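# Put a blue sponge flat on the shelf's top tier

## Task

Get a blue sponge lying flat on the upper level of the shelf. The shelf must not be moved, any other sponges already there must remain flat and separated from each other, and at the end neither gripper may be in contact with any sponge.

## Robot and tools

Robot: two arms, left_arm and right_arm, each carrying a parallel two-finger gripper and a wrist camera. Fixed cameras are cam_head_left and cam_head_right; the wrist cameras are cam_left_wrist and cam_right_wrist. All four images are 896x504.

Frames. The scene frame has its origin at table-top height, halfway between the two nominal arm bases. +z points up, +x points out over the table, and left_arm sits on the +y side; these arm names do not match image left and right. Every hand pose, velocity and target an arm reports is in that arm's own base frame. Calibrated bases in the scene frame: left_arm at (+0.028, +0.365, +0.044) m, right_arm at (+0.028, -0.352, +0.027) m. Both are nearly unrotated and have z pointing up. The fingers point along the gripper's +z axis and spread along its y axis. end_effector_position is the point between the pads, roughly 1 cm behind the fingertips. Reported poses can be wrong by a few centimetres, and more so at long reach.

Row layout. Each row holds 14 numbers in [-1, 1]. The first seven belong to left_arm: dx, dy, dz, rx, ry, rz, opening. The last seven are the same for right_arm. Always send all 14, even when only one arm should move. dx, dy, dz and rx, ry, rz are offsets, not poses. They are measured from that arm's Hand target as it was when the action or move began, along that arm's base axes. 1.0 equals 0.6 m for translation or 180 degrees for rotation. rx, ry, rz form a single rotation vector, applied about the Hand target's position. Opening is absolute, not an offset: +1 is fully open (0.094 m) and -1 is closed. Sending 0 in a pose field means staying at the current Hand target. Sending 0 as an opening closes the gripper halfway, so repeat the current opening whenever it should stay the same.

execute_actions(actions, cameras). actions is a list of up to 15 actions, and each action is a table of up to 15 rows. Every row lasts one control step of 1/30 s. If a table has fewer than 15 rows, its last row is held for the remaining steps. All rows in an action count from the same starting Hand target, so a repeated offset in a later action moves the arm further again. An empty list moves nothing and returns the state plus all images. cameras takes names, ["all"] or []. Any unknown camera name makes the whole call invalid.

move(target, speed, blend, opening_speed, blocking, cameras). target is a single 14-number row, or a list of up to 15 such rows. Every row is an offset from the same starting Hand targets, never from the previous row. The gripper follows a straight path. speed is in m/s, from 0.002 to 2.9, default 0.25, and turning is capped at twice that value in rad/s. speed can be one number or one per target. blend, in metres, rounds off corners between targets. opening_speed (0.2 or more, in scale units per second) closes the fingers gradually; use values near 0.2 on soft things such as sponges. A move lasts at least 0.5 s and its paths are cut off at 10 s. It does not avoid obstacles or the other arm. Faster moves lag and stray more and hit harder. Aiming far past a contact point makes the push harder. Do not route a path close to an arm's own base. The result ends with a move: line reporting done, off_target, moving, held or fault, plus any limits (paced means the pose was clipped, held means steps were withheld). done means the arm is within 10 mm and 2 degrees of its target. Neither done nor off_target tells you anything about contact.

wait(seconds 0-10, cameras) lets time pass. stop(cameras) brakes a running move. zoom_image(camera, region=[x0,y0,x1,y1], at most 504x504 px) enlarges part of the latest image. read_manual gives licence texts only. finished_scene(scene) ends the scene permanently; call it only once the sponge is flat on the top tier and released.

Results. Each result gives end_effector_position in metres and end_effector_quat_wxyz, both in the arm's base frame. It also gives Hand target (the last command after clipping; the next offsets are counted from it) and Tool commands. grip_measured uses the same -1..1 scale as opening; with nothing held it can read up to about 2.7 mm wide. The last value in Joint positions is the finger opening in metres. Joint torques include the arm's own weight, and joints 1-3 wrap around at ±28 N m. Joint velocities may show as within noise. calls that ran actions also list step positions. MOTOR HOT appears at 75 °C and OVER-TEMPERATURE FAULT at 90 °C, which folds that arm away for good. Holding loads, keeping an arm stretched out, or pushing against something heats the motors.

Behaviour. Orientation commands are clipped to within 40 degrees of the current orientation at each step. Because of friction the gripper can come to rest a centimetre or more short of its target. An empty or zero action asks for the target again; if the gap remains, send the missing distance as an offset. To stop pushing against something, command the target back behind the gripper. When releasing, command an opening clearly above grip_measured. Grip force is about 50-64 N per pad, and a soft sponge squashes more the further you close, so close slowly and only partway.

Avoid: knocking the shelf or dropping a sponge off the table, hitting or pressing the two arms together (closing a gripper on the other arm's fingers counts), fast impacts, releasing a sponge while it is still moving, and leaving the gripper touching a sponge at the end. Lower the sponge gently onto the top tier, open, then lift clear.

Each tool is called after ">>>" as a command line: name --argument value for each argument, lists and objects as JSON in quotes; but a table of rows of numbers goes row by row, as --pt "numbers of a row", without its own name.

## Session

I'll start by looking at the current state of the scene.

>>> execute_actions --actions '[]' --cameras '["all"]'

Scene clock: 0.00 s.
left_arm: end_effector_position=(+0.3102, -0.1452, +0.3743) grip_measured=+1.000 end_effector_quat_wxyz=(+0.489, +0.133, +0.768, -0.392) | right_arm: end_effector_position=(+0.3785, +0.1166, +0.4235) grip_measured=+1.000 end_effector_quat_wxyz=(+0.661, -0.108, +0.741, -0.040)
Joint positions: left_arm=[-0.08 1.058 1.159 -0.397 0.745 -0.301 0.094] | right_arm=[0.462 1.188 1.318 -0.262 0.375 -0.157 0.094]
Joint velocities: within noise
Joint torques (N m): no reading
Motor temperatures (°C): left_arm=[26 28 31 25 24 27 28] | right_arm=[28 32 27 27 27 28 28]
Heat: left arm: 31 °C; right arm: 32 °C.
Hand target: left_arm +0.3047, -0.1459, +0.3923; +0.510, +0.148, +0.752, -0.391 | right_arm +0.3731, +0.1127, +0.4403; +0.677, -0.096, +0.729, -0.035
Tool commands: left_gripper/opening=+1.0 right_gripper/opening=+1.0

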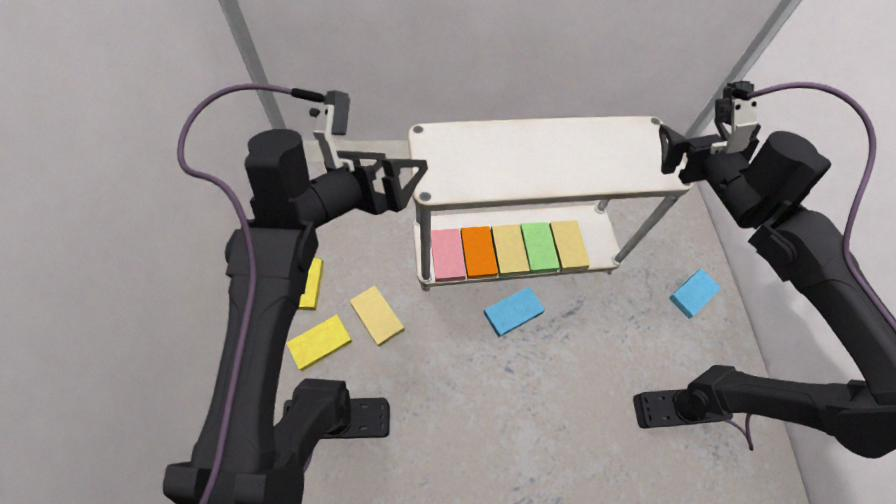

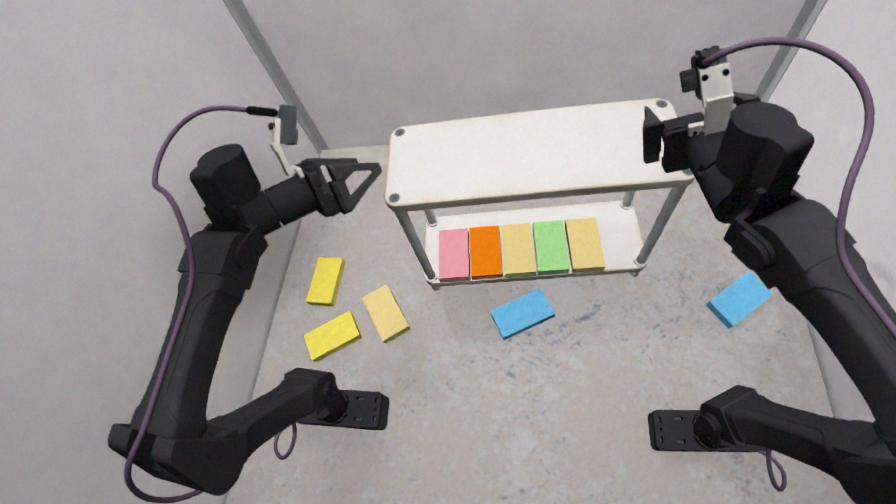

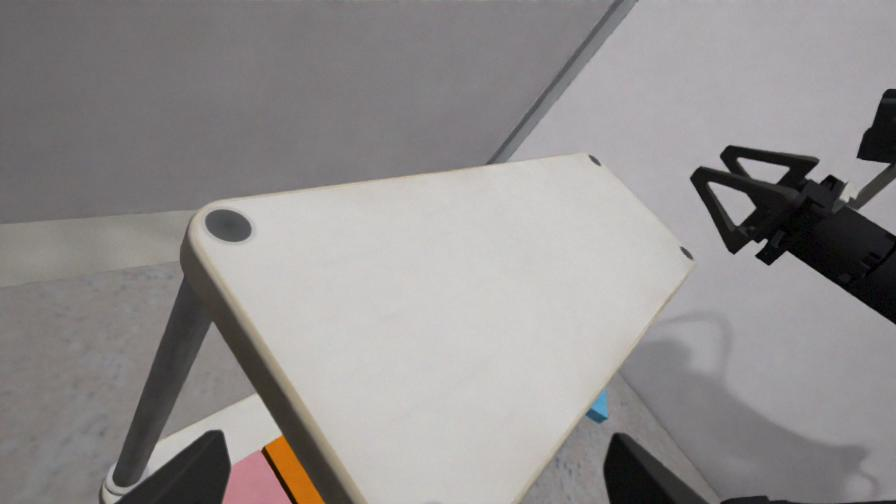

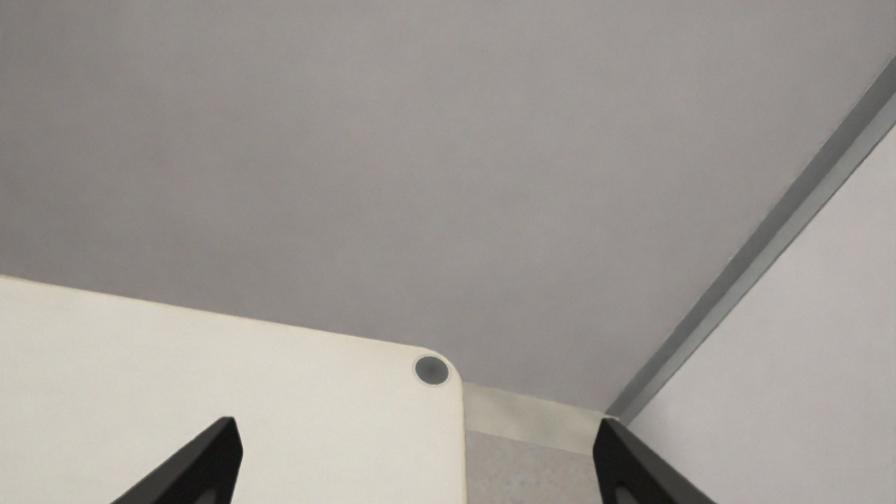

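>>> zoom_image --camera "cam_head_left" --region '[400, 100, 720, 300]'

>>> zoom_image --camera "cam_head_right" --region '[370, 90, 700, 300]'

>>> zoom_image --camera "cam_head_left" --region '[260, 240, 460, 440]'

Scaled by 1.575 from the camera's 896x504 image, which has a finer 1280x720 frame.

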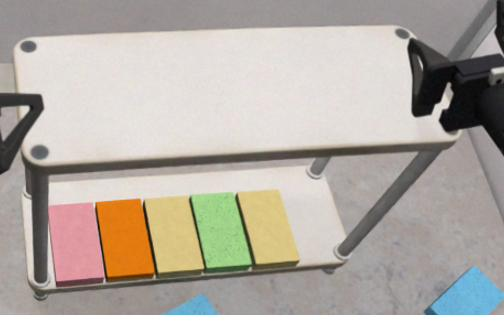

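Scaled by 1.527 from the camera's 896x504 image, which has a finer 1280x720 frame.

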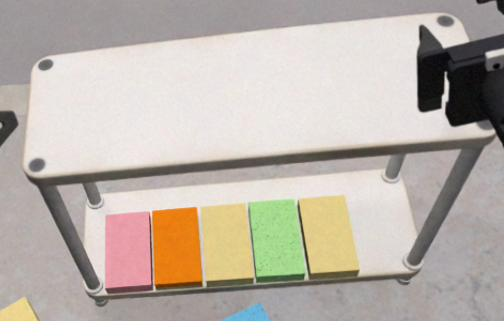

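Scaled by 2.520 from the camera's 896x504 image, which has a finer 1280x720 frame.

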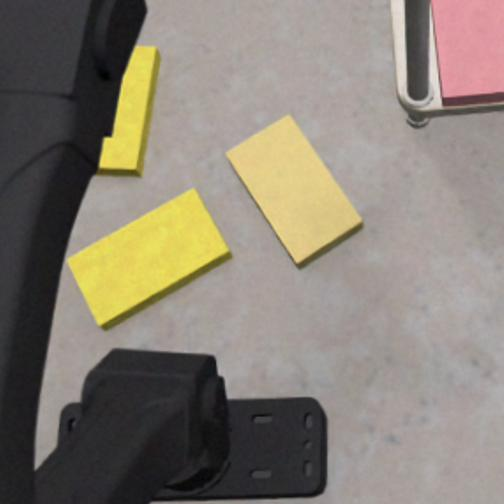

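>>> zoom_image --camera "cam_head_left" --region '[640, 240, 780, 340]'

>>> zoom_image --camera "cam_head_left" --region '[460, 260, 600, 360]'

>>> zoom_image --camera "cam_head_right" --region '[640, 240, 800, 354]'

Scaled by 3.600 from the camera's 896x504 image, which has a finer 1280x720 frame.

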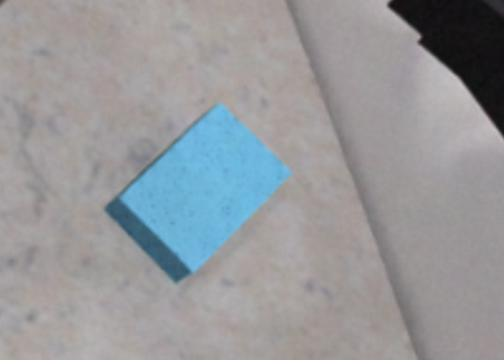

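Scaled by 3.600 from the camera's 896x504 image, which has a finer 1280x720 frame.

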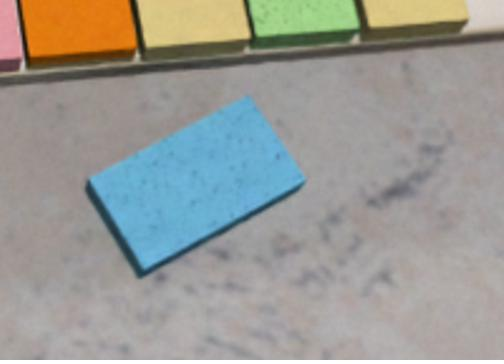

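Scaled by 3.150 from the camera's 896x504 image, which has a finer 1280x720 frame.

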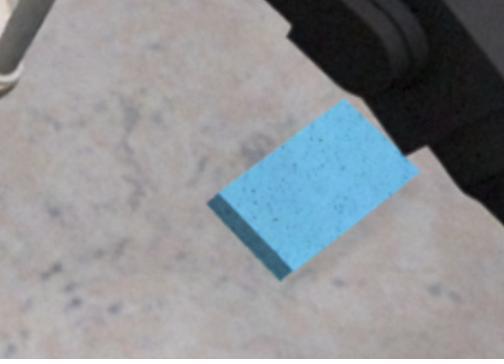

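>>> move --pt "-0.195 -0.1215 -0.0272 0.233 0.002 -0.134 1 0 0 0 0 0 0 1" --pt "-0.2055 -0.2748 -0.4772 0.233 0.002 -0.134 1 0 0 0 0 0 0 1" --blend '[0.03, 0]' --speed 0.25 --cameras '["all"]'

Scene clock: 26.27 s.
left_arm: end_effector_position=(+0.1798, -0.3040, +0.1020) grip_measured=+1.000 end_effector_quat_wxyz=(+0.312, +0.475, +0.802, -0.183) | right_arm: end_effector_position=(+0.3785, +0.1166, +0.4235) grip_measured=+1.000 end_effector_quat_wxyz=(+0.661, -0.108, +0.741, -0.040)
Joint positions: left_arm=[-1.027 1.299 0.705 -0.237 0.025 0.032 0.094] | right_arm=[0.462 1.188 1.318 -0.262 0.375 -0.157 0.094]
Joint torques (N m): left_arm=[-0.34 -2.86 4.33 1.87 -0.09 -0.08] | right_arm=[-0.1 -4.49 6.74 2.19 -0.01 0.01]
Motor temperatures (°C): left_arm=[26 28 34 29 24 27 28] | right_arm=[28 33 28 34 27 28 28]
Heat: left arm: 34 °C; right arm: 34 °C.
Hand target: left_arm +0.1814, -0.3107, +0.1060; +0.331, +0.469, +0.796, -0.194 | right_arm +0.3731, +0.1127, +0.4403; +0.677, -0.096, +0.729, -0.035
Off the commanded pose: left_arm 0.008 m, 3 deg | right_arm 0.018 m, 3 deg.
move: off_target (left_arm, right_arm)

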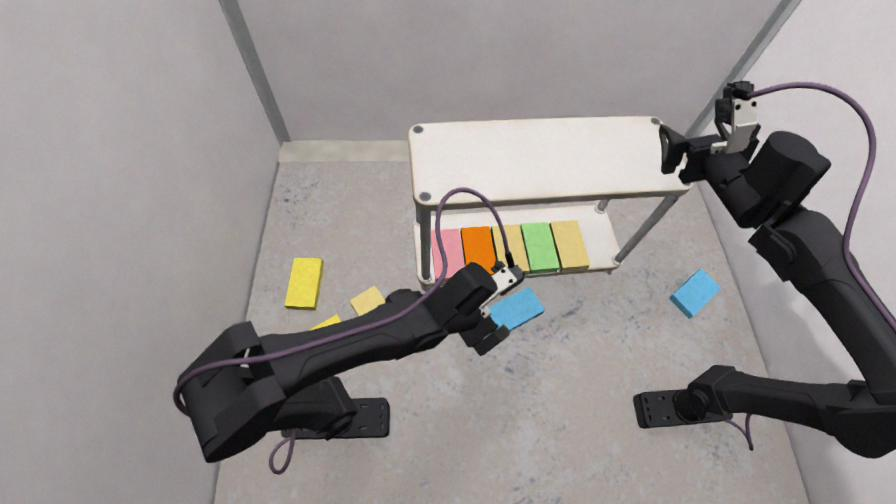

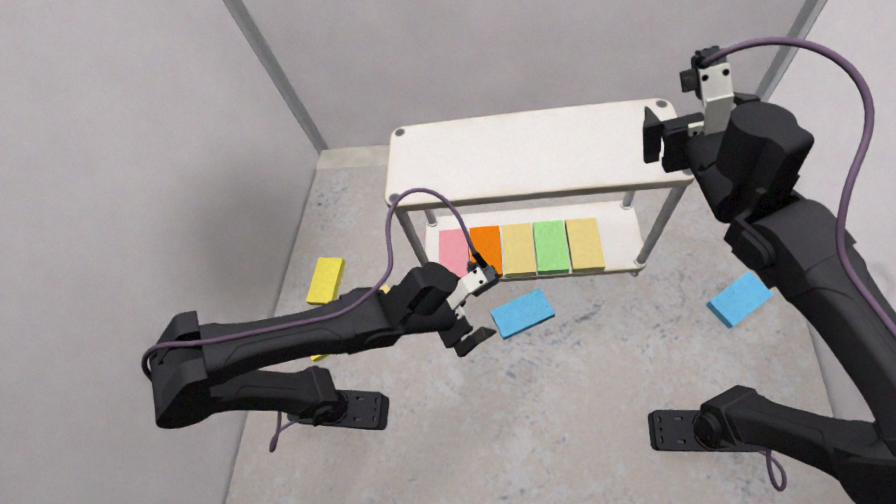

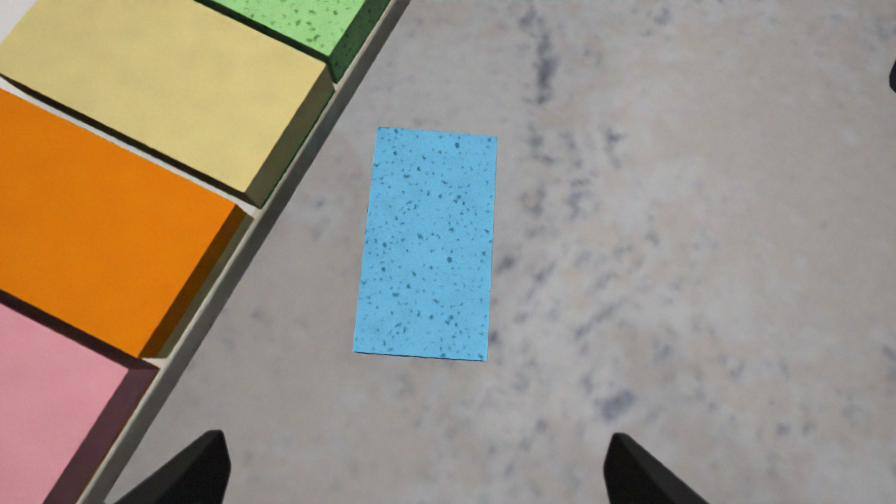

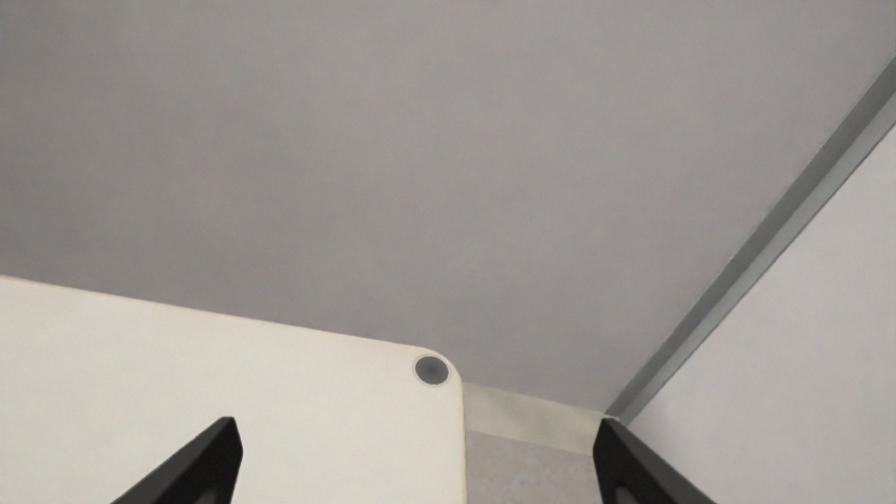

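>>> move --target '[0.0797, -0.1372, -0.12, 0, 0, -0.0156, 1, 0, 0, 0, 0, 0, 0, 1]' --speed 0.15 --cameras '["cam_head_left", "cam_left_wrist"]'

Scene clock: 29.73 s.
left_arm: end_effector_position=(+0.2132, -0.3677, +0.0100) grip_measured=+1.000 end_effector_quat_wxyz=(+0.285, +0.493, +0.803, -0.176) | right_arm: end_effector_position=(+0.3785, +0.1166, +0.4235) grip_measured=+1.000 end_effector_quat_wxyz=(+0.661, -0.108, +0.741, -0.040)
Joint positions: left_arm=[-1.027 1.816 0.826 0.1 0.05 0.058 0.094] | right_arm=[0.462 1.188 1.318 -0.262 0.375 -0.157 0.094]
Joint torques (N m): left_arm=[0.44 -5.55 8.27 1.79 0.13 0.05] | right_arm=[-0.1 -4.51 6.74 2.2 -0.01 0.01]
Heat: left arm: 34 °C; right arm: 35 °C.
Hand target: left_arm +0.2292, -0.3931, +0.0340; +0.326, +0.488, +0.784, -0.202 | right_arm +0.3731, +0.1127, +0.4403; +0.677, -0.096, +0.729, -0.035
Off the commanded pose: left_arm 0.038 m, 6 deg | right_arm 0.018 m, 3 deg.
move: off_target (left_arm, right_arm)
Images, in order (width x height): cam_head_left 896x504, cam_left_wrist 896x504.

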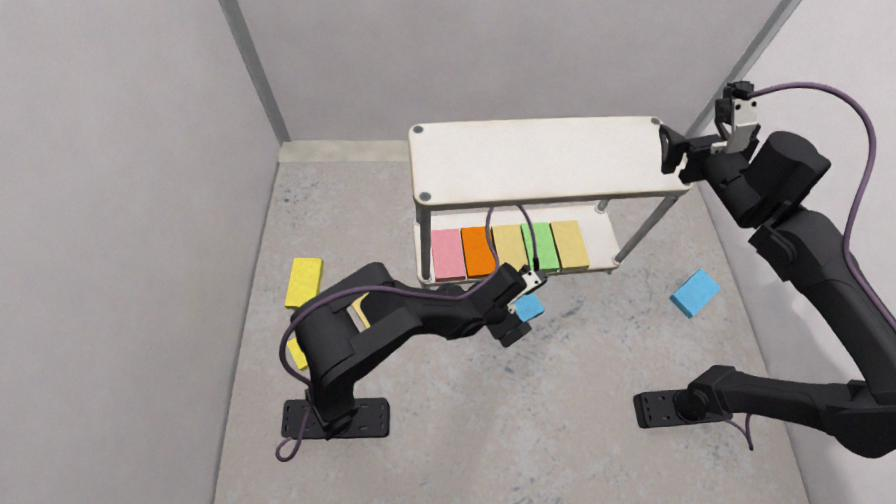

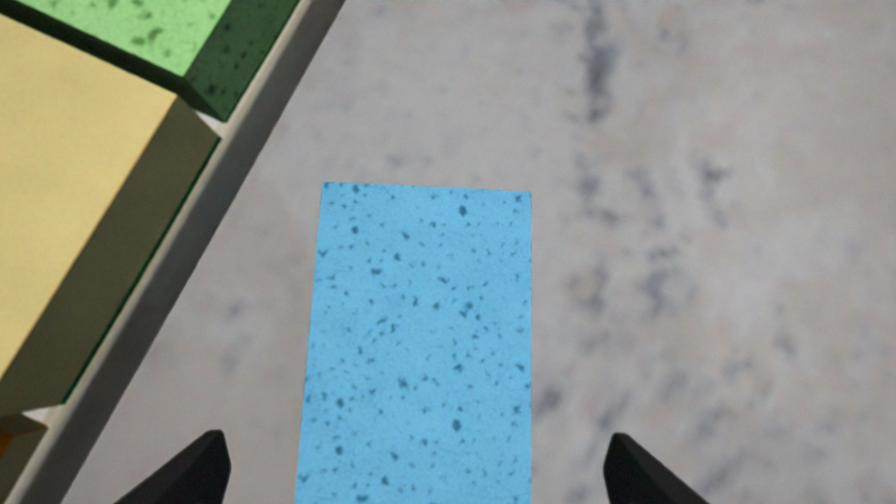

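>>> move --target '[0.0188, -0.0237, -0.02, 0, 0, -0.002, 1, 0, 0, 0, 0, 0, 0, 1]' --speed 0.08 --cameras '["cam_head_left", "cam_left_wrist"]'

Scene clock: 33.83 s.
left_arm: end_effector_position=(+0.2224, -0.3834, -0.0021) grip_measured=+1.000 end_effector_quat_wxyz=(+0.283, +0.498, +0.800, -0.178) | right_arm: end_effector_position=(+0.3785, +0.1166, +0.4235) grip_measured=+1.000 end_effector_quat_wxyz=(+0.661, -0.108, +0.741, -0.040)
Joint positions: left_arm=[-1.024 1.908 0.89 0.127 0.059 0.068 0.094] | right_arm=[0.462 1.188 1.318 -0.262 0.375 -0.157 0.094]
Joint torques (N m): left_arm=[0.54 -6.28 8.12 1.78 0.14 0.03] | right_arm=[-0.09 -4.51 6.75 2.2 -0.01 0.01]
Heat: left arm: 34 °C; right arm: 35 °C.
Hand target: left_arm +0.2405, -0.4073, +0.0220; +0.325, +0.491, +0.782, -0.203 | right_arm +0.3731, +0.1127, +0.4403; +0.677, -0.096, +0.729, -0.035
Off the commanded pose: left_arm 0.039 m, 6 deg | right_arm 0.018 m, 3 deg.
move: off_target (left_arm, right_arm)
Images, in order (width x height): cam_head_left 896x504, cam_left_wrist 896x504.

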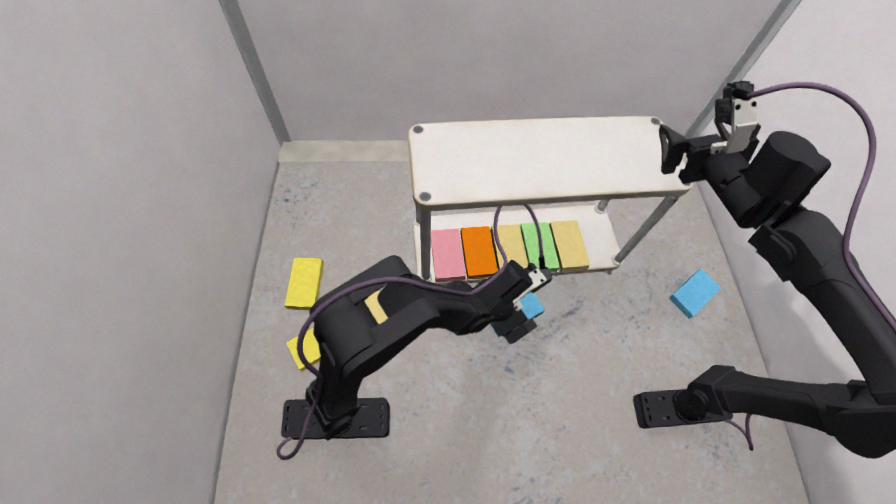

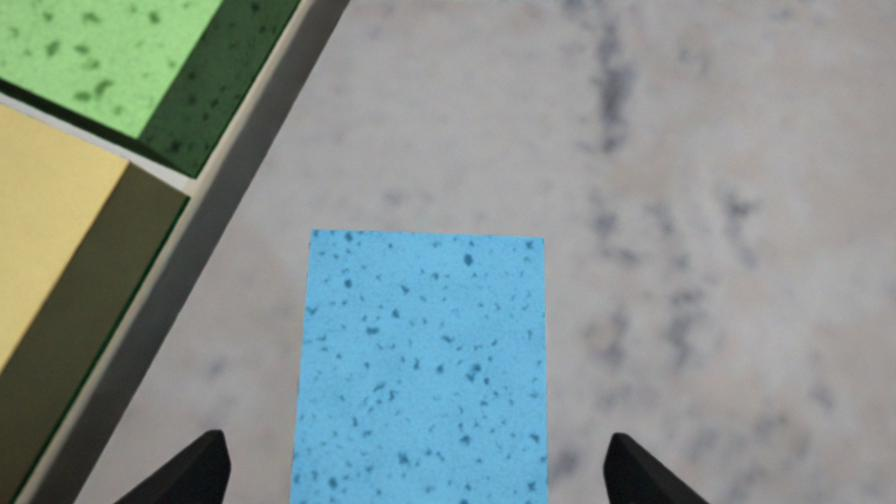

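>>> move --target '[0.003, 0.002, -0.0367, 0, 0, 0, 1, 0, 0, 0, 0, 0, 0, 1]' --speed 0.06 --cameras '["cam_left_wrist"]'

Scene clock: 35.57 s.
left_arm: end_effector_position=(+0.2282, -0.3893, -0.0171) grip_measured=+1.000 end_effector_quat_wxyz=(+0.291, +0.496, +0.797, -0.183) | right_arm: end_effector_position=(+0.3785, +0.1166, +0.4235) grip_measured=+1.000 end_effector_quat_wxyz=(+0.661, -0.108, +0.741, -0.040)
Joint positions: left_arm=[-1.018 1.975 0.89 0.214 0.063 0.071 0.094] | right_arm=[0.462 1.188 1.318 -0.262 0.375 -0.157 0.094]
Joint torques (N m): left_arm=[0.5 -6.6 6.31 1.81 0.15 0.05] | right_arm=[-0.09 -4.51 6.75 2.2 -0.01 0.01]
Heat: left arm: 34 °C; right arm: 36 °C.
Hand target: left_arm +0.2423, -0.4061, +0.0000; +0.325, +0.491, +0.782, -0.203 | right_arm +0.3731, +0.1127, +0.4403; +0.677, -0.096, +0.729, -0.035
Off the commanded pose: left_arm 0.028 m, 5 deg | right_arm 0.018 m, 3 deg.
move: off_target (left_arm, right_arm)
Images, in order (width x height): cam_left_wrist 896x504.

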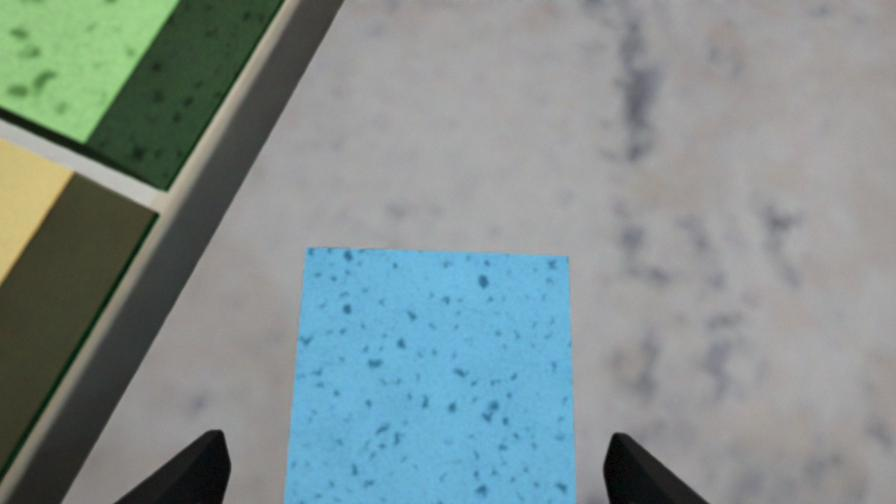

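>>> move --target '[-0.0062, 0.0123, -0.0167, 0, 0, 0, 1, 0, 0, 0, 0, 0, 0, 1]' --speed 0.06 --cameras '["cam_left_wrist"]'

Scene clock: 37.30 s.
left_arm: end_effector_position=(+0.2323, -0.3963, -0.0139) grip_measured=+1.000 end_effector_quat_wxyz=(+0.308, +0.493, +0.791, -0.191) | right_arm: end_effector_position=(+0.3785, +0.1166, +0.4235) grip_measured=+1.000 end_effector_quat_wxyz=(+0.661, -0.108, +0.741, -0.040)
Joint positions: left_arm=[-1.018 1.988 0.89 0.266 0.065 0.073 0.094] | right_arm=[0.462 1.188 1.318 -0.262 0.375 -0.157 0.094]
Joint torques (N m): left_arm=[0.7 -6.67 3.19 1.87 0.14 0.04] | right_arm=[-0.1 -4.51 6.75 2.2 -0.01 0.01]
Heat: left arm: 34 °C; right arm: 36 °C.
Hand target: left_arm +0.2385, -0.3987, -0.0100; +0.325, +0.491, +0.782, -0.203 | right_arm +0.3731, +0.1127, +0.4403; +0.677, -0.096, +0.729, -0.035
Off the commanded pose: left_arm 0.008 m, 3 deg | right_arm 0.018 m, 3 deg.
move: off_target (left_arm, right_arm)
Images, in order (width x height): cam_left_wrist 896x504.

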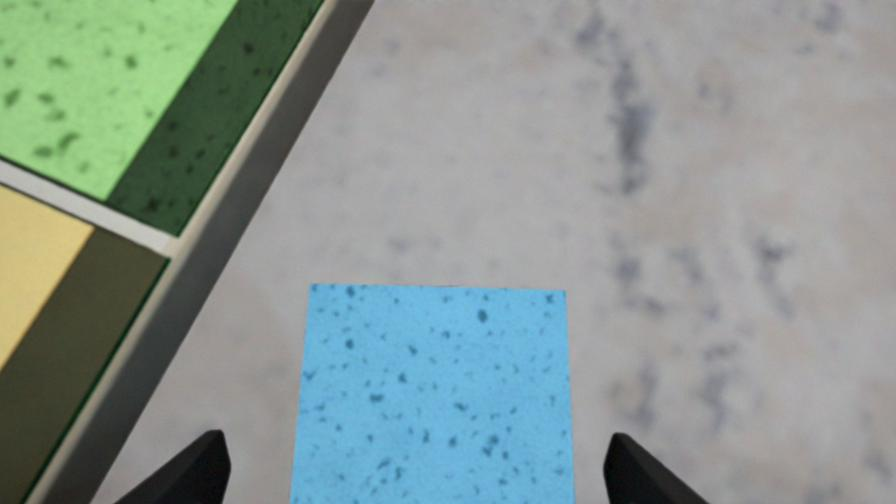

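>>> zoom_image --camera "cam_left_wrist" --region '[80, 330, 380, 504]'

>>> zoom_image --camera "cam_left_wrist" --region '[500, 330, 800, 504]'

Scaled by 1.680 from the camera's 896x504 image, which has a finer 1280x720 frame.

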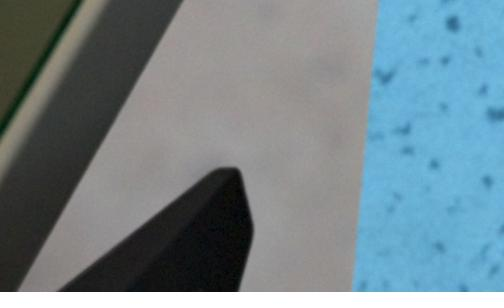

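Scaled by 1.680 from the camera's 896x504 image, which has a finer 1280x720 frame.

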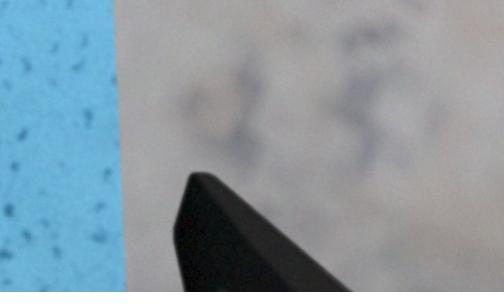

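>>> move --target '[0.0058, -0.0083, 0.0367, 0, 0, 0, 1, 0, 0, 0, 0, 0, 0, 1]' --speed 0.08 --cameras '["cam_left_wrist"]'

Scene clock: 43.07 s.
left_arm: end_effector_position=(+0.2333, -0.3954, -0.0142) grip_measured=+1.000 end_effector_quat_wxyz=(+0.308, +0.493, +0.791, -0.190) | right_arm: end_effector_position=(+0.3785, +0.1166, +0.4235) grip_measured=+1.000 end_effector_quat_wxyz=(+0.661, -0.108, +0.741, -0.040)
Joint positions: left_arm=[-1.015 1.988 0.89 0.265 0.065 0.075 0.094] | right_arm=[0.462 1.188 1.318 -0.262 0.375 -0.157 0.094]
Joint torques (N m): left_arm=[0.47 -10.18 6.53 1.04 0.16 0.03] | right_arm=[-0.09 -4.51 6.75 2.2 -0.01 0.01]
Heat: left arm: 34 °C; right arm: 36 °C.
Hand target: left_arm +0.2420, -0.4037, +0.0120; +0.325, +0.491, +0.782, -0.203 | right_arm +0.3731, +0.1127, +0.4403; +0.677, -0.096, +0.729, -0.035
Off the commanded pose: left_arm 0.029 m, 3 deg | right_arm 0.018 m, 3 deg.
move: off_target (left_arm, right_arm)
Images, in order (width x height): cam_left_wrist 896x504.

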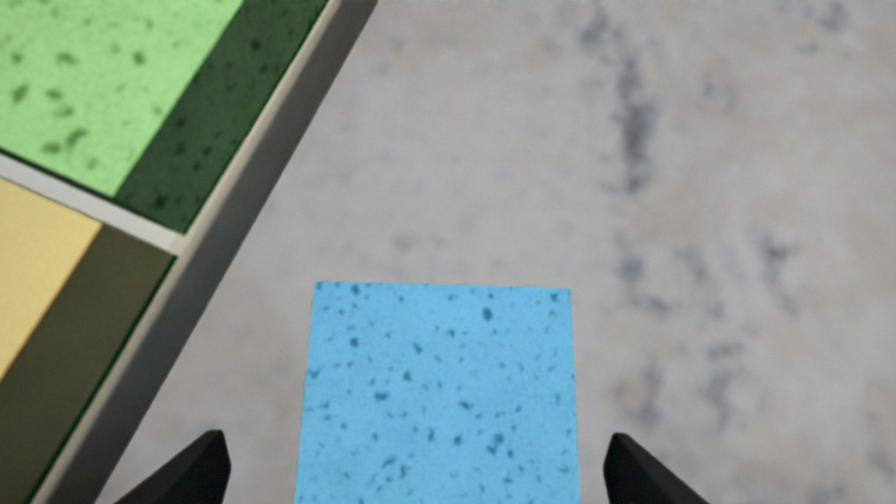

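>>> move --pt "-0.0033 -0.0017 0.08 0 0 0 1 0 0 0 0 0 0 1" --pt "-0.0033 -0.0017 0.0 0 0 0 1 0 0 0 0 0 0 1" --speed 0.08 --cameras '["cam_left_wrist"]'

Scene clock: 46.47 s.
left_arm: end_effector_position=(+0.2362, -0.4000, +0.0069) grip_measured=+1.000 end_effector_quat_wxyz=(+0.307, +0.493, +0.791, -0.190) | right_arm: end_effector_position=(+0.3785, +0.1166, +0.4235) grip_measured=+1.000 end_effector_quat_wxyz=(+0.661, -0.108, +0.741, -0.040)
Joint positions: left_arm=[-1.015 1.94 0.938 0.168 0.065 0.075 0.094] | right_arm=[0.462 1.188 1.318 -0.262 0.375 -0.157 0.094]
Joint torques (N m): left_arm=[0.05 -6.83 3.49 1.87 0.1 -0.01] | right_arm=[-0.09 -4.51 6.74 2.2 -0.01 0.02]
Heat: left arm: 34 °C; right arm: 37 °C.
Hand target: left_arm +0.2400, -0.4047, +0.0120; +0.325, +0.491, +0.782, -0.203 | right_arm +0.3731, +0.1127, +0.4403; +0.677, -0.096, +0.729, -0.035
Off the commanded pose: left_arm 0.008 m, 3 deg | right_arm 0.018 m, 3 deg.
move: off_target (left_arm, right_arm)
Images, in order (width x height): cam_left_wrist 896x504.

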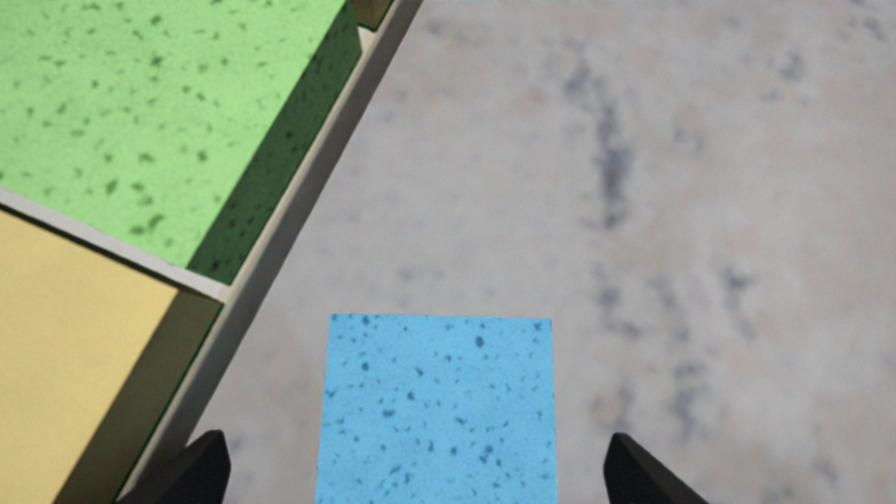

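>>> move --target '[-0.027, 0.0305, -0.0298, 0, 0, 0, 1, 0, 0, 0, 0, 0, 0, 1]' --speed 0.06 --cameras '["cam_left_wrist"]'

Scene clock: 48.83 s.
left_arm: end_effector_position=(+0.2223, -0.3776, -0.0174) grip_measured=+1.000 end_effector_quat_wxyz=(+0.301, +0.494, +0.794, -0.187) | right_arm: end_effector_position=(+0.3785, +0.1166, +0.4235) grip_measured=+1.000 end_effector_quat_wxyz=(+0.661, -0.108, +0.741, -0.040)
Joint positions: left_arm=[-1.015 1.94 0.809 0.283 0.065 0.075 0.094] | right_arm=[0.462 1.188 1.318 -0.262 0.375 -0.157 0.094]
Joint torques (N m): left_arm=[-0.38 -7.24 3.28 1.84 0.02 -0.07] | right_arm=[-0.09 -4.51 6.74 2.2 -0.01 0.01]
Heat: left arm: 33 °C; right arm: 37 °C.
Hand target: left_arm +0.2238, -0.3864, -0.0059; +0.325, +0.491, +0.782, -0.203 | right_arm +0.3731, +0.1127, +0.4403; +0.677, -0.096, +0.729, -0.035
Off the commanded pose: left_arm 0.015 m, 4 deg | right_arm 0.018 m, 3 deg.
move: off_target (left_arm, right_arm)
Images, in order (width x height): cam_left_wrist 896x504.

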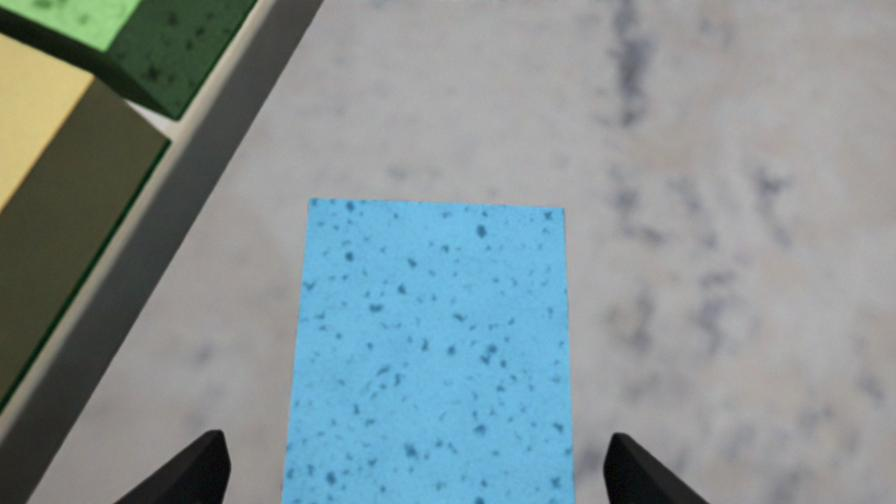

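>>> move --target '[0, 0, 0, 0, 0, 0, 0.25, 0, 0, 0, 0, 0, 0, 1]' --speed 0.06 --opening_speed 0.5 --cameras '["cam_left_wrist"]'

Scene clock: 51.83 s.
left_arm: end_effector_position=(+0.2228, -0.3789, -0.0161) grip_measured=+0.304 end_effector_quat_wxyz=(+0.304, +0.492, +0.793, -0.190) | right_arm: end_effector_position=(+0.3785, +0.1166, +0.4235) grip_measured=+1.000 end_effector_quat_wxyz=(+0.661, -0.108, +0.741, -0.040)
Joint positions: left_arm=[-1.015 1.94 0.809 0.291 0.067 0.07 0.061] | right_arm=[0.462 1.188 1.318 -0.262 0.375 -0.157 0.094]
Joint torques (N m): left_arm=[-0.31 -7.23 3.26 1.76 0.02 -0.07] | right_arm=[-0.09 -4.51 6.75 2.2 -0.01 0.01]
Heat: left arm: 33 °C; right arm: 37 °C.
Hand target: left_arm +0.2238, -0.3864, -0.0059; +0.325, +0.491, +0.782, -0.203 | right_arm +0.3731, +0.1127, +0.4403; +0.677, -0.096, +0.729, -0.035
Off the commanded pose: left_arm 0.013 m, 3 deg | right_arm 0.018 m, 3 deg.
move: off_target (left_arm, right_arm)
Images, in order (width x height): cam_left_wrist 896x504.

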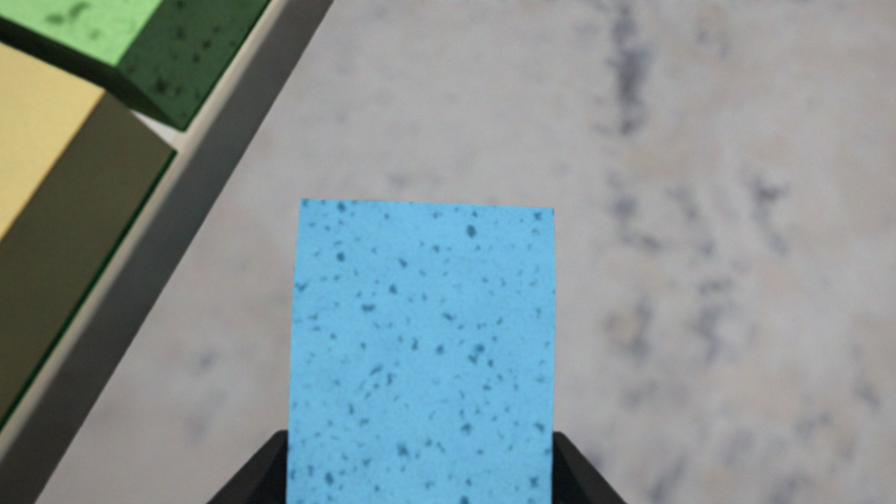

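>>> move --target '[0, 0, 0, 0, 0, 0, 0.12, 0, 0, 0, 0, 0, 0, 1]' --speed 0.06 --opening_speed 0.4 --cameras '["cam_left_wrist"]'

Scene clock: 53.50 s.
left_arm: end_effector_position=(+0.2228, -0.3789, -0.0161) grip_measured=+0.300 end_effector_quat_wxyz=(+0.304, +0.492, +0.793, -0.190) | right_arm: end_effector_position=(+0.3785, +0.1166, +0.4235) grip_measured=+1.000 end_effector_quat_wxyz=(+0.661, -0.108, +0.741, -0.040)
Joint positions: left_arm=[-1.015 1.94 0.809 0.291 0.067 0.07 0.061] | right_arm=[0.462 1.188 1.318 -0.262 0.375 -0.157 0.094]
Joint torques (N m): left_arm=[-0.38 -7.28 3.28 1.79 0.02 -0.07] | right_arm=[-0.09 -4.51 6.75 2.2 -0.01 0.01]
Heat: left arm: 33 °C; right arm: 37 °C.
Hand target: left_arm +0.2238, -0.3864, -0.0059; +0.325, +0.491, +0.782, -0.203 | right_arm +0.3731, +0.1127, +0.4403; +0.677, -0.096, +0.729, -0.035
Off the commanded pose: left_arm 0.013 m, 3 deg | right_arm 0.018 m, 3 deg.
move: off_target (left_arm, right_arm)
Images, in order (width x height): cam_left_wrist 896x504.

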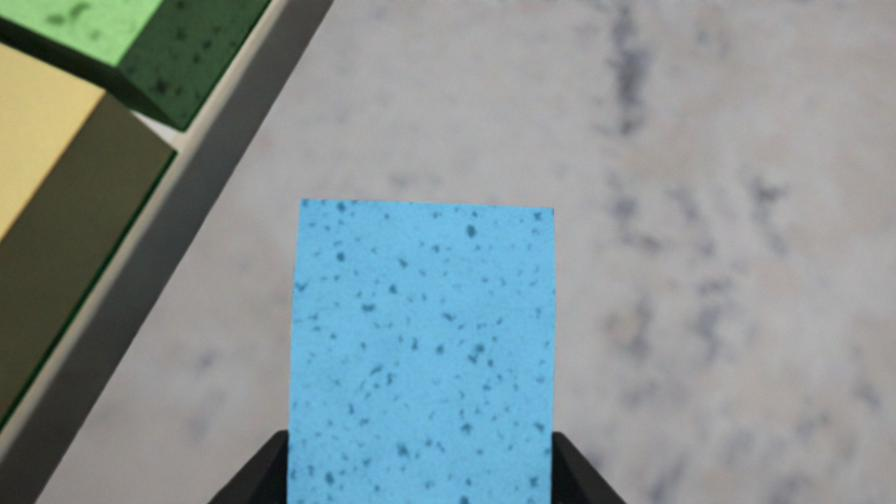

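>>> move --pt "-0.0147 0.024 0.1098 0 0 0 0.12 0 0 0 0 0 0 1" --pt "-0.063 0.1457 0.5098 0 0 0 0.12 0 0 0 0 0 0 1" --pt "-0.063 0.1457 0.7098 0 0 0 0.12 0 0 0 0 0 0 1" --speed '[0.1, 0.2, 0.15]' --blend '[0.02, 0.03, 0]' --cameras '["all"]'

Scene clock: 59.67 s.
left_arm: end_effector_position=(+0.1886, -0.3061, +0.4102) grip_measured=+0.299 end_effector_quat_wxyz=(+0.320, +0.490, +0.786, -0.197) | right_arm: end_effector_position=(+0.3785, +0.1166, +0.4235) grip_measured=+1.000 end_effector_quat_wxyz=(+0.661, -0.108, +0.741, -0.040)
Joint positions: left_arm=[-0.975 1.661 2.385 -1.529 0.094 0.102 0.061] | right_arm=[0.462 1.188 1.318 -0.262 0.375 -0.157 0.094]
Joint torques (N m): left_arm=[0.62 -3.79 6.82 1.08 0.16 0.03] | right_arm=[-0.1 -4.51 6.74 2.2 -0.01 0.02]
Heat: left arm: 33 °C; right arm: 38 °C.
Hand target: left_arm +0.1860, -0.2990, +0.4200; +0.325, +0.491, +0.782, -0.203 | right_arm +0.3731, +0.1127, +0.4403; +0.677, -0.096, +0.729, -0.035
Off the commanded pose: left_arm 0.012 m, 1 deg | right_arm 0.018 m, 3 deg.
move: off_target (left_arm, right_arm)

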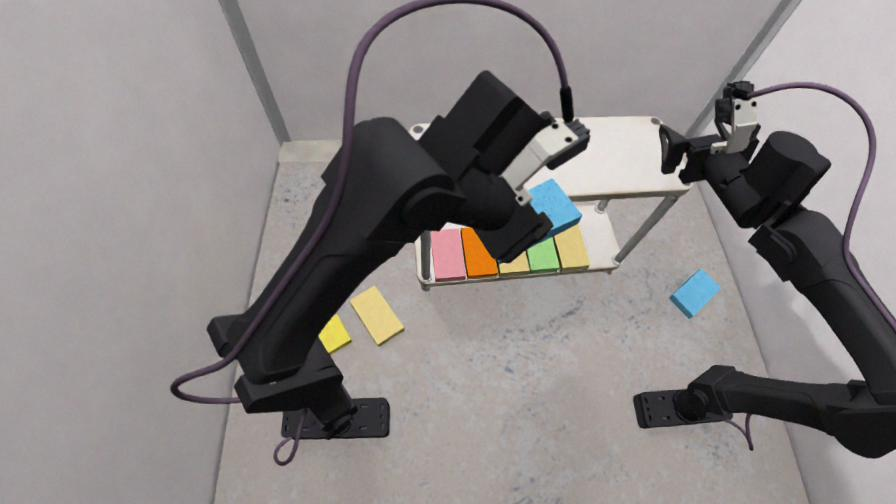

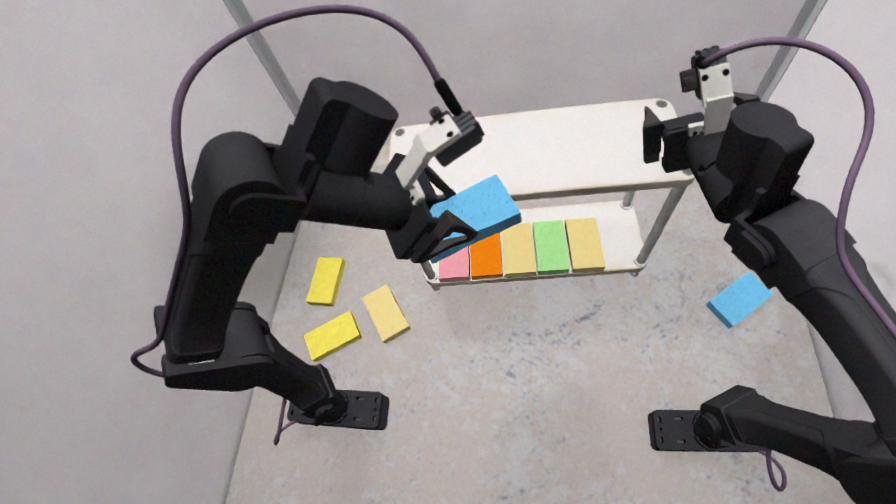

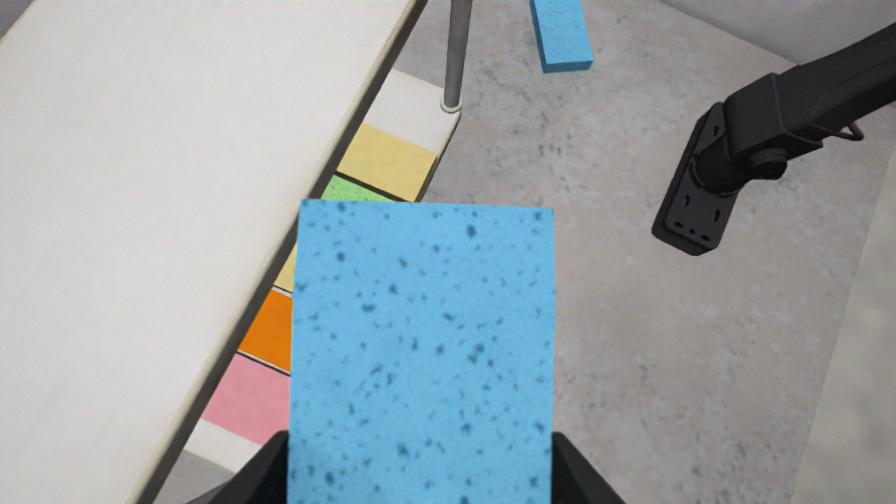

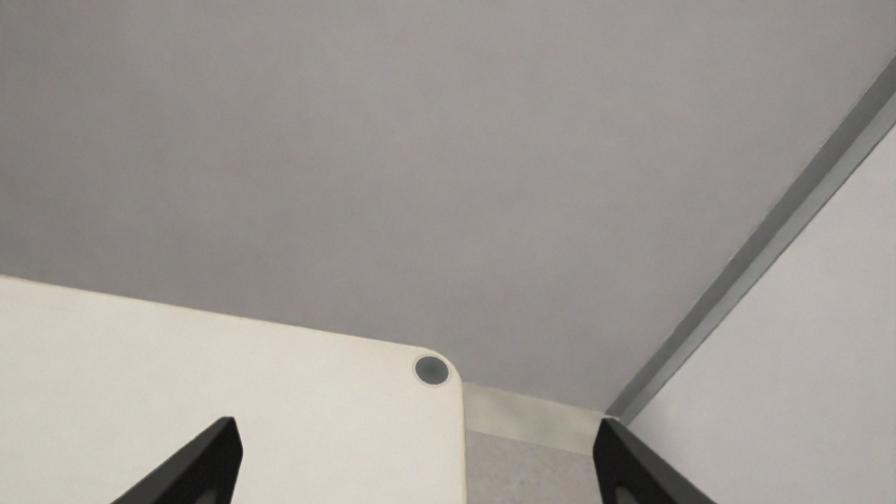

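>>> move --target '[0.3317, 0.1217, -0.05, 0, 0, 0.1833, 0.12, 0, 0, 0, 0, 0, 0, 1]' --speed 0.15 --cameras '["cam_head_left", "cam_head_right", "cam_left_wrist"]'

Scene clock: 64.43 s.
left_arm: end_effector_position=(+0.3797, -0.2230, +0.3718) grip_measured=+0.299 end_effector_quat_wxyz=(+0.338, +0.253, +0.901, -0.096) | right_arm: end_effector_position=(+0.3785, +0.1166, +0.4235) grip_measured=+1.000 end_effector_quat_wxyz=(+0.661, -0.108, +0.741, -0.040)
Joint positions: left_arm=[-0.527 1.945 2.586 -1.493 0.016 0.015 0.061] | right_arm=[0.462 1.188 1.318 -0.262 0.375 -0.157 0.094]
Joint torques (N m): left_arm=[0.36 -5.97 7.31 1.56 -0.08 -0.08] | right_arm=[-0.1 -4.51 6.74 2.2 -0.01 0.02]
Heat: left arm: 33 °C; right arm: 38 °C.
Hand target: left_arm +0.3851, -0.2260, +0.3900; +0.370, +0.248, +0.890, -0.103 | right_arm +0.3731, +0.1127, +0.4403; +0.677, -0.096, +0.729, -0.035
Off the commanded pose: left_arm 0.019 m, 4 deg | right_arm 0.018 m, 3 deg.
move: off_target (left_arm, right_arm)
Images, in order (width x height): cam_head_left 896x504, cam_head_right 896x504, cam_left_wrist 896x504.

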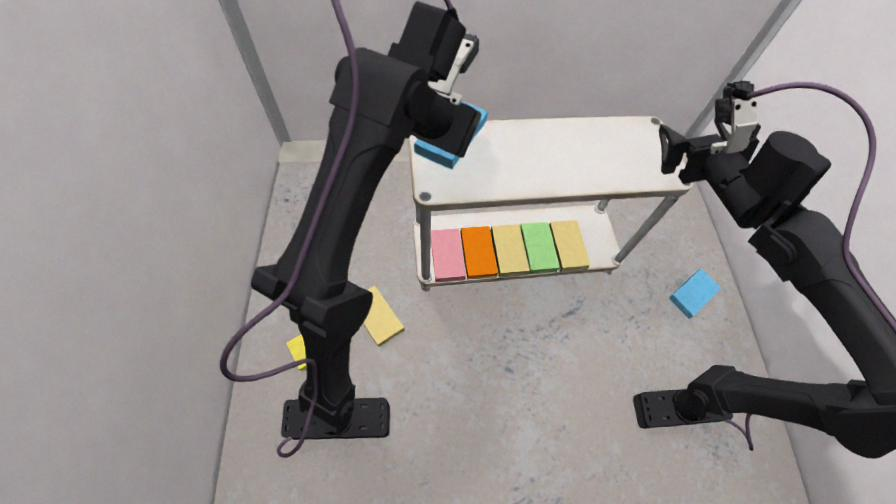

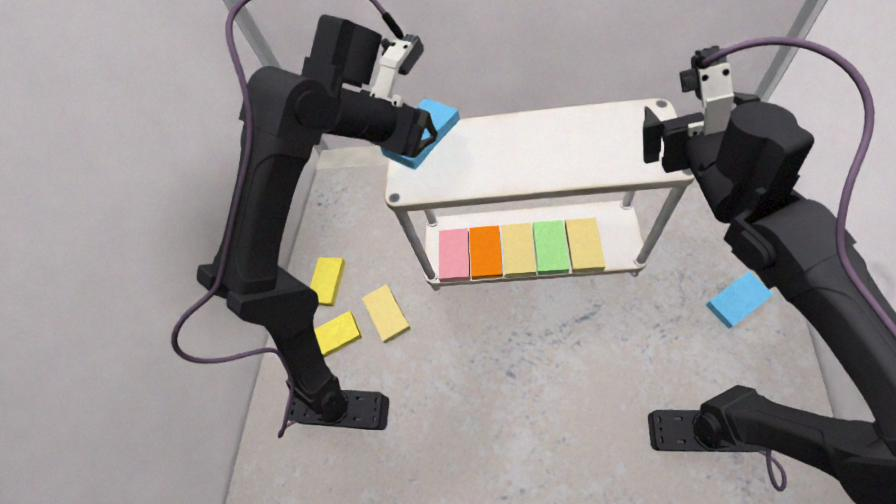

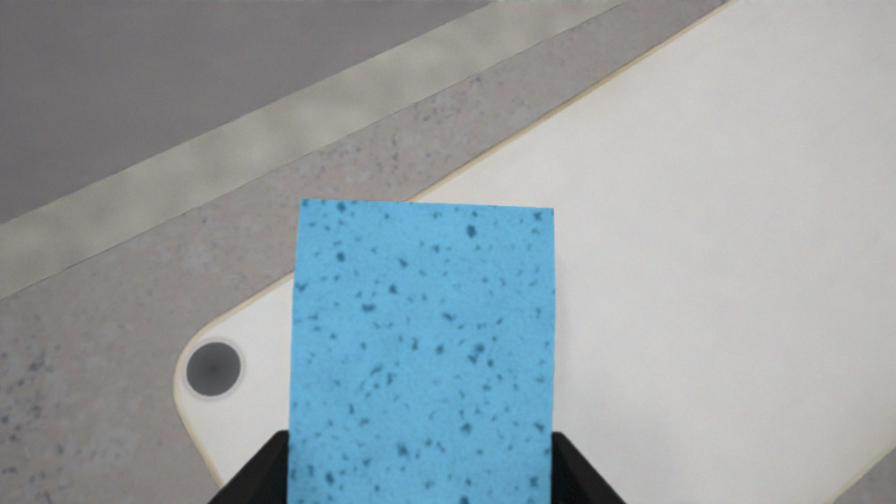

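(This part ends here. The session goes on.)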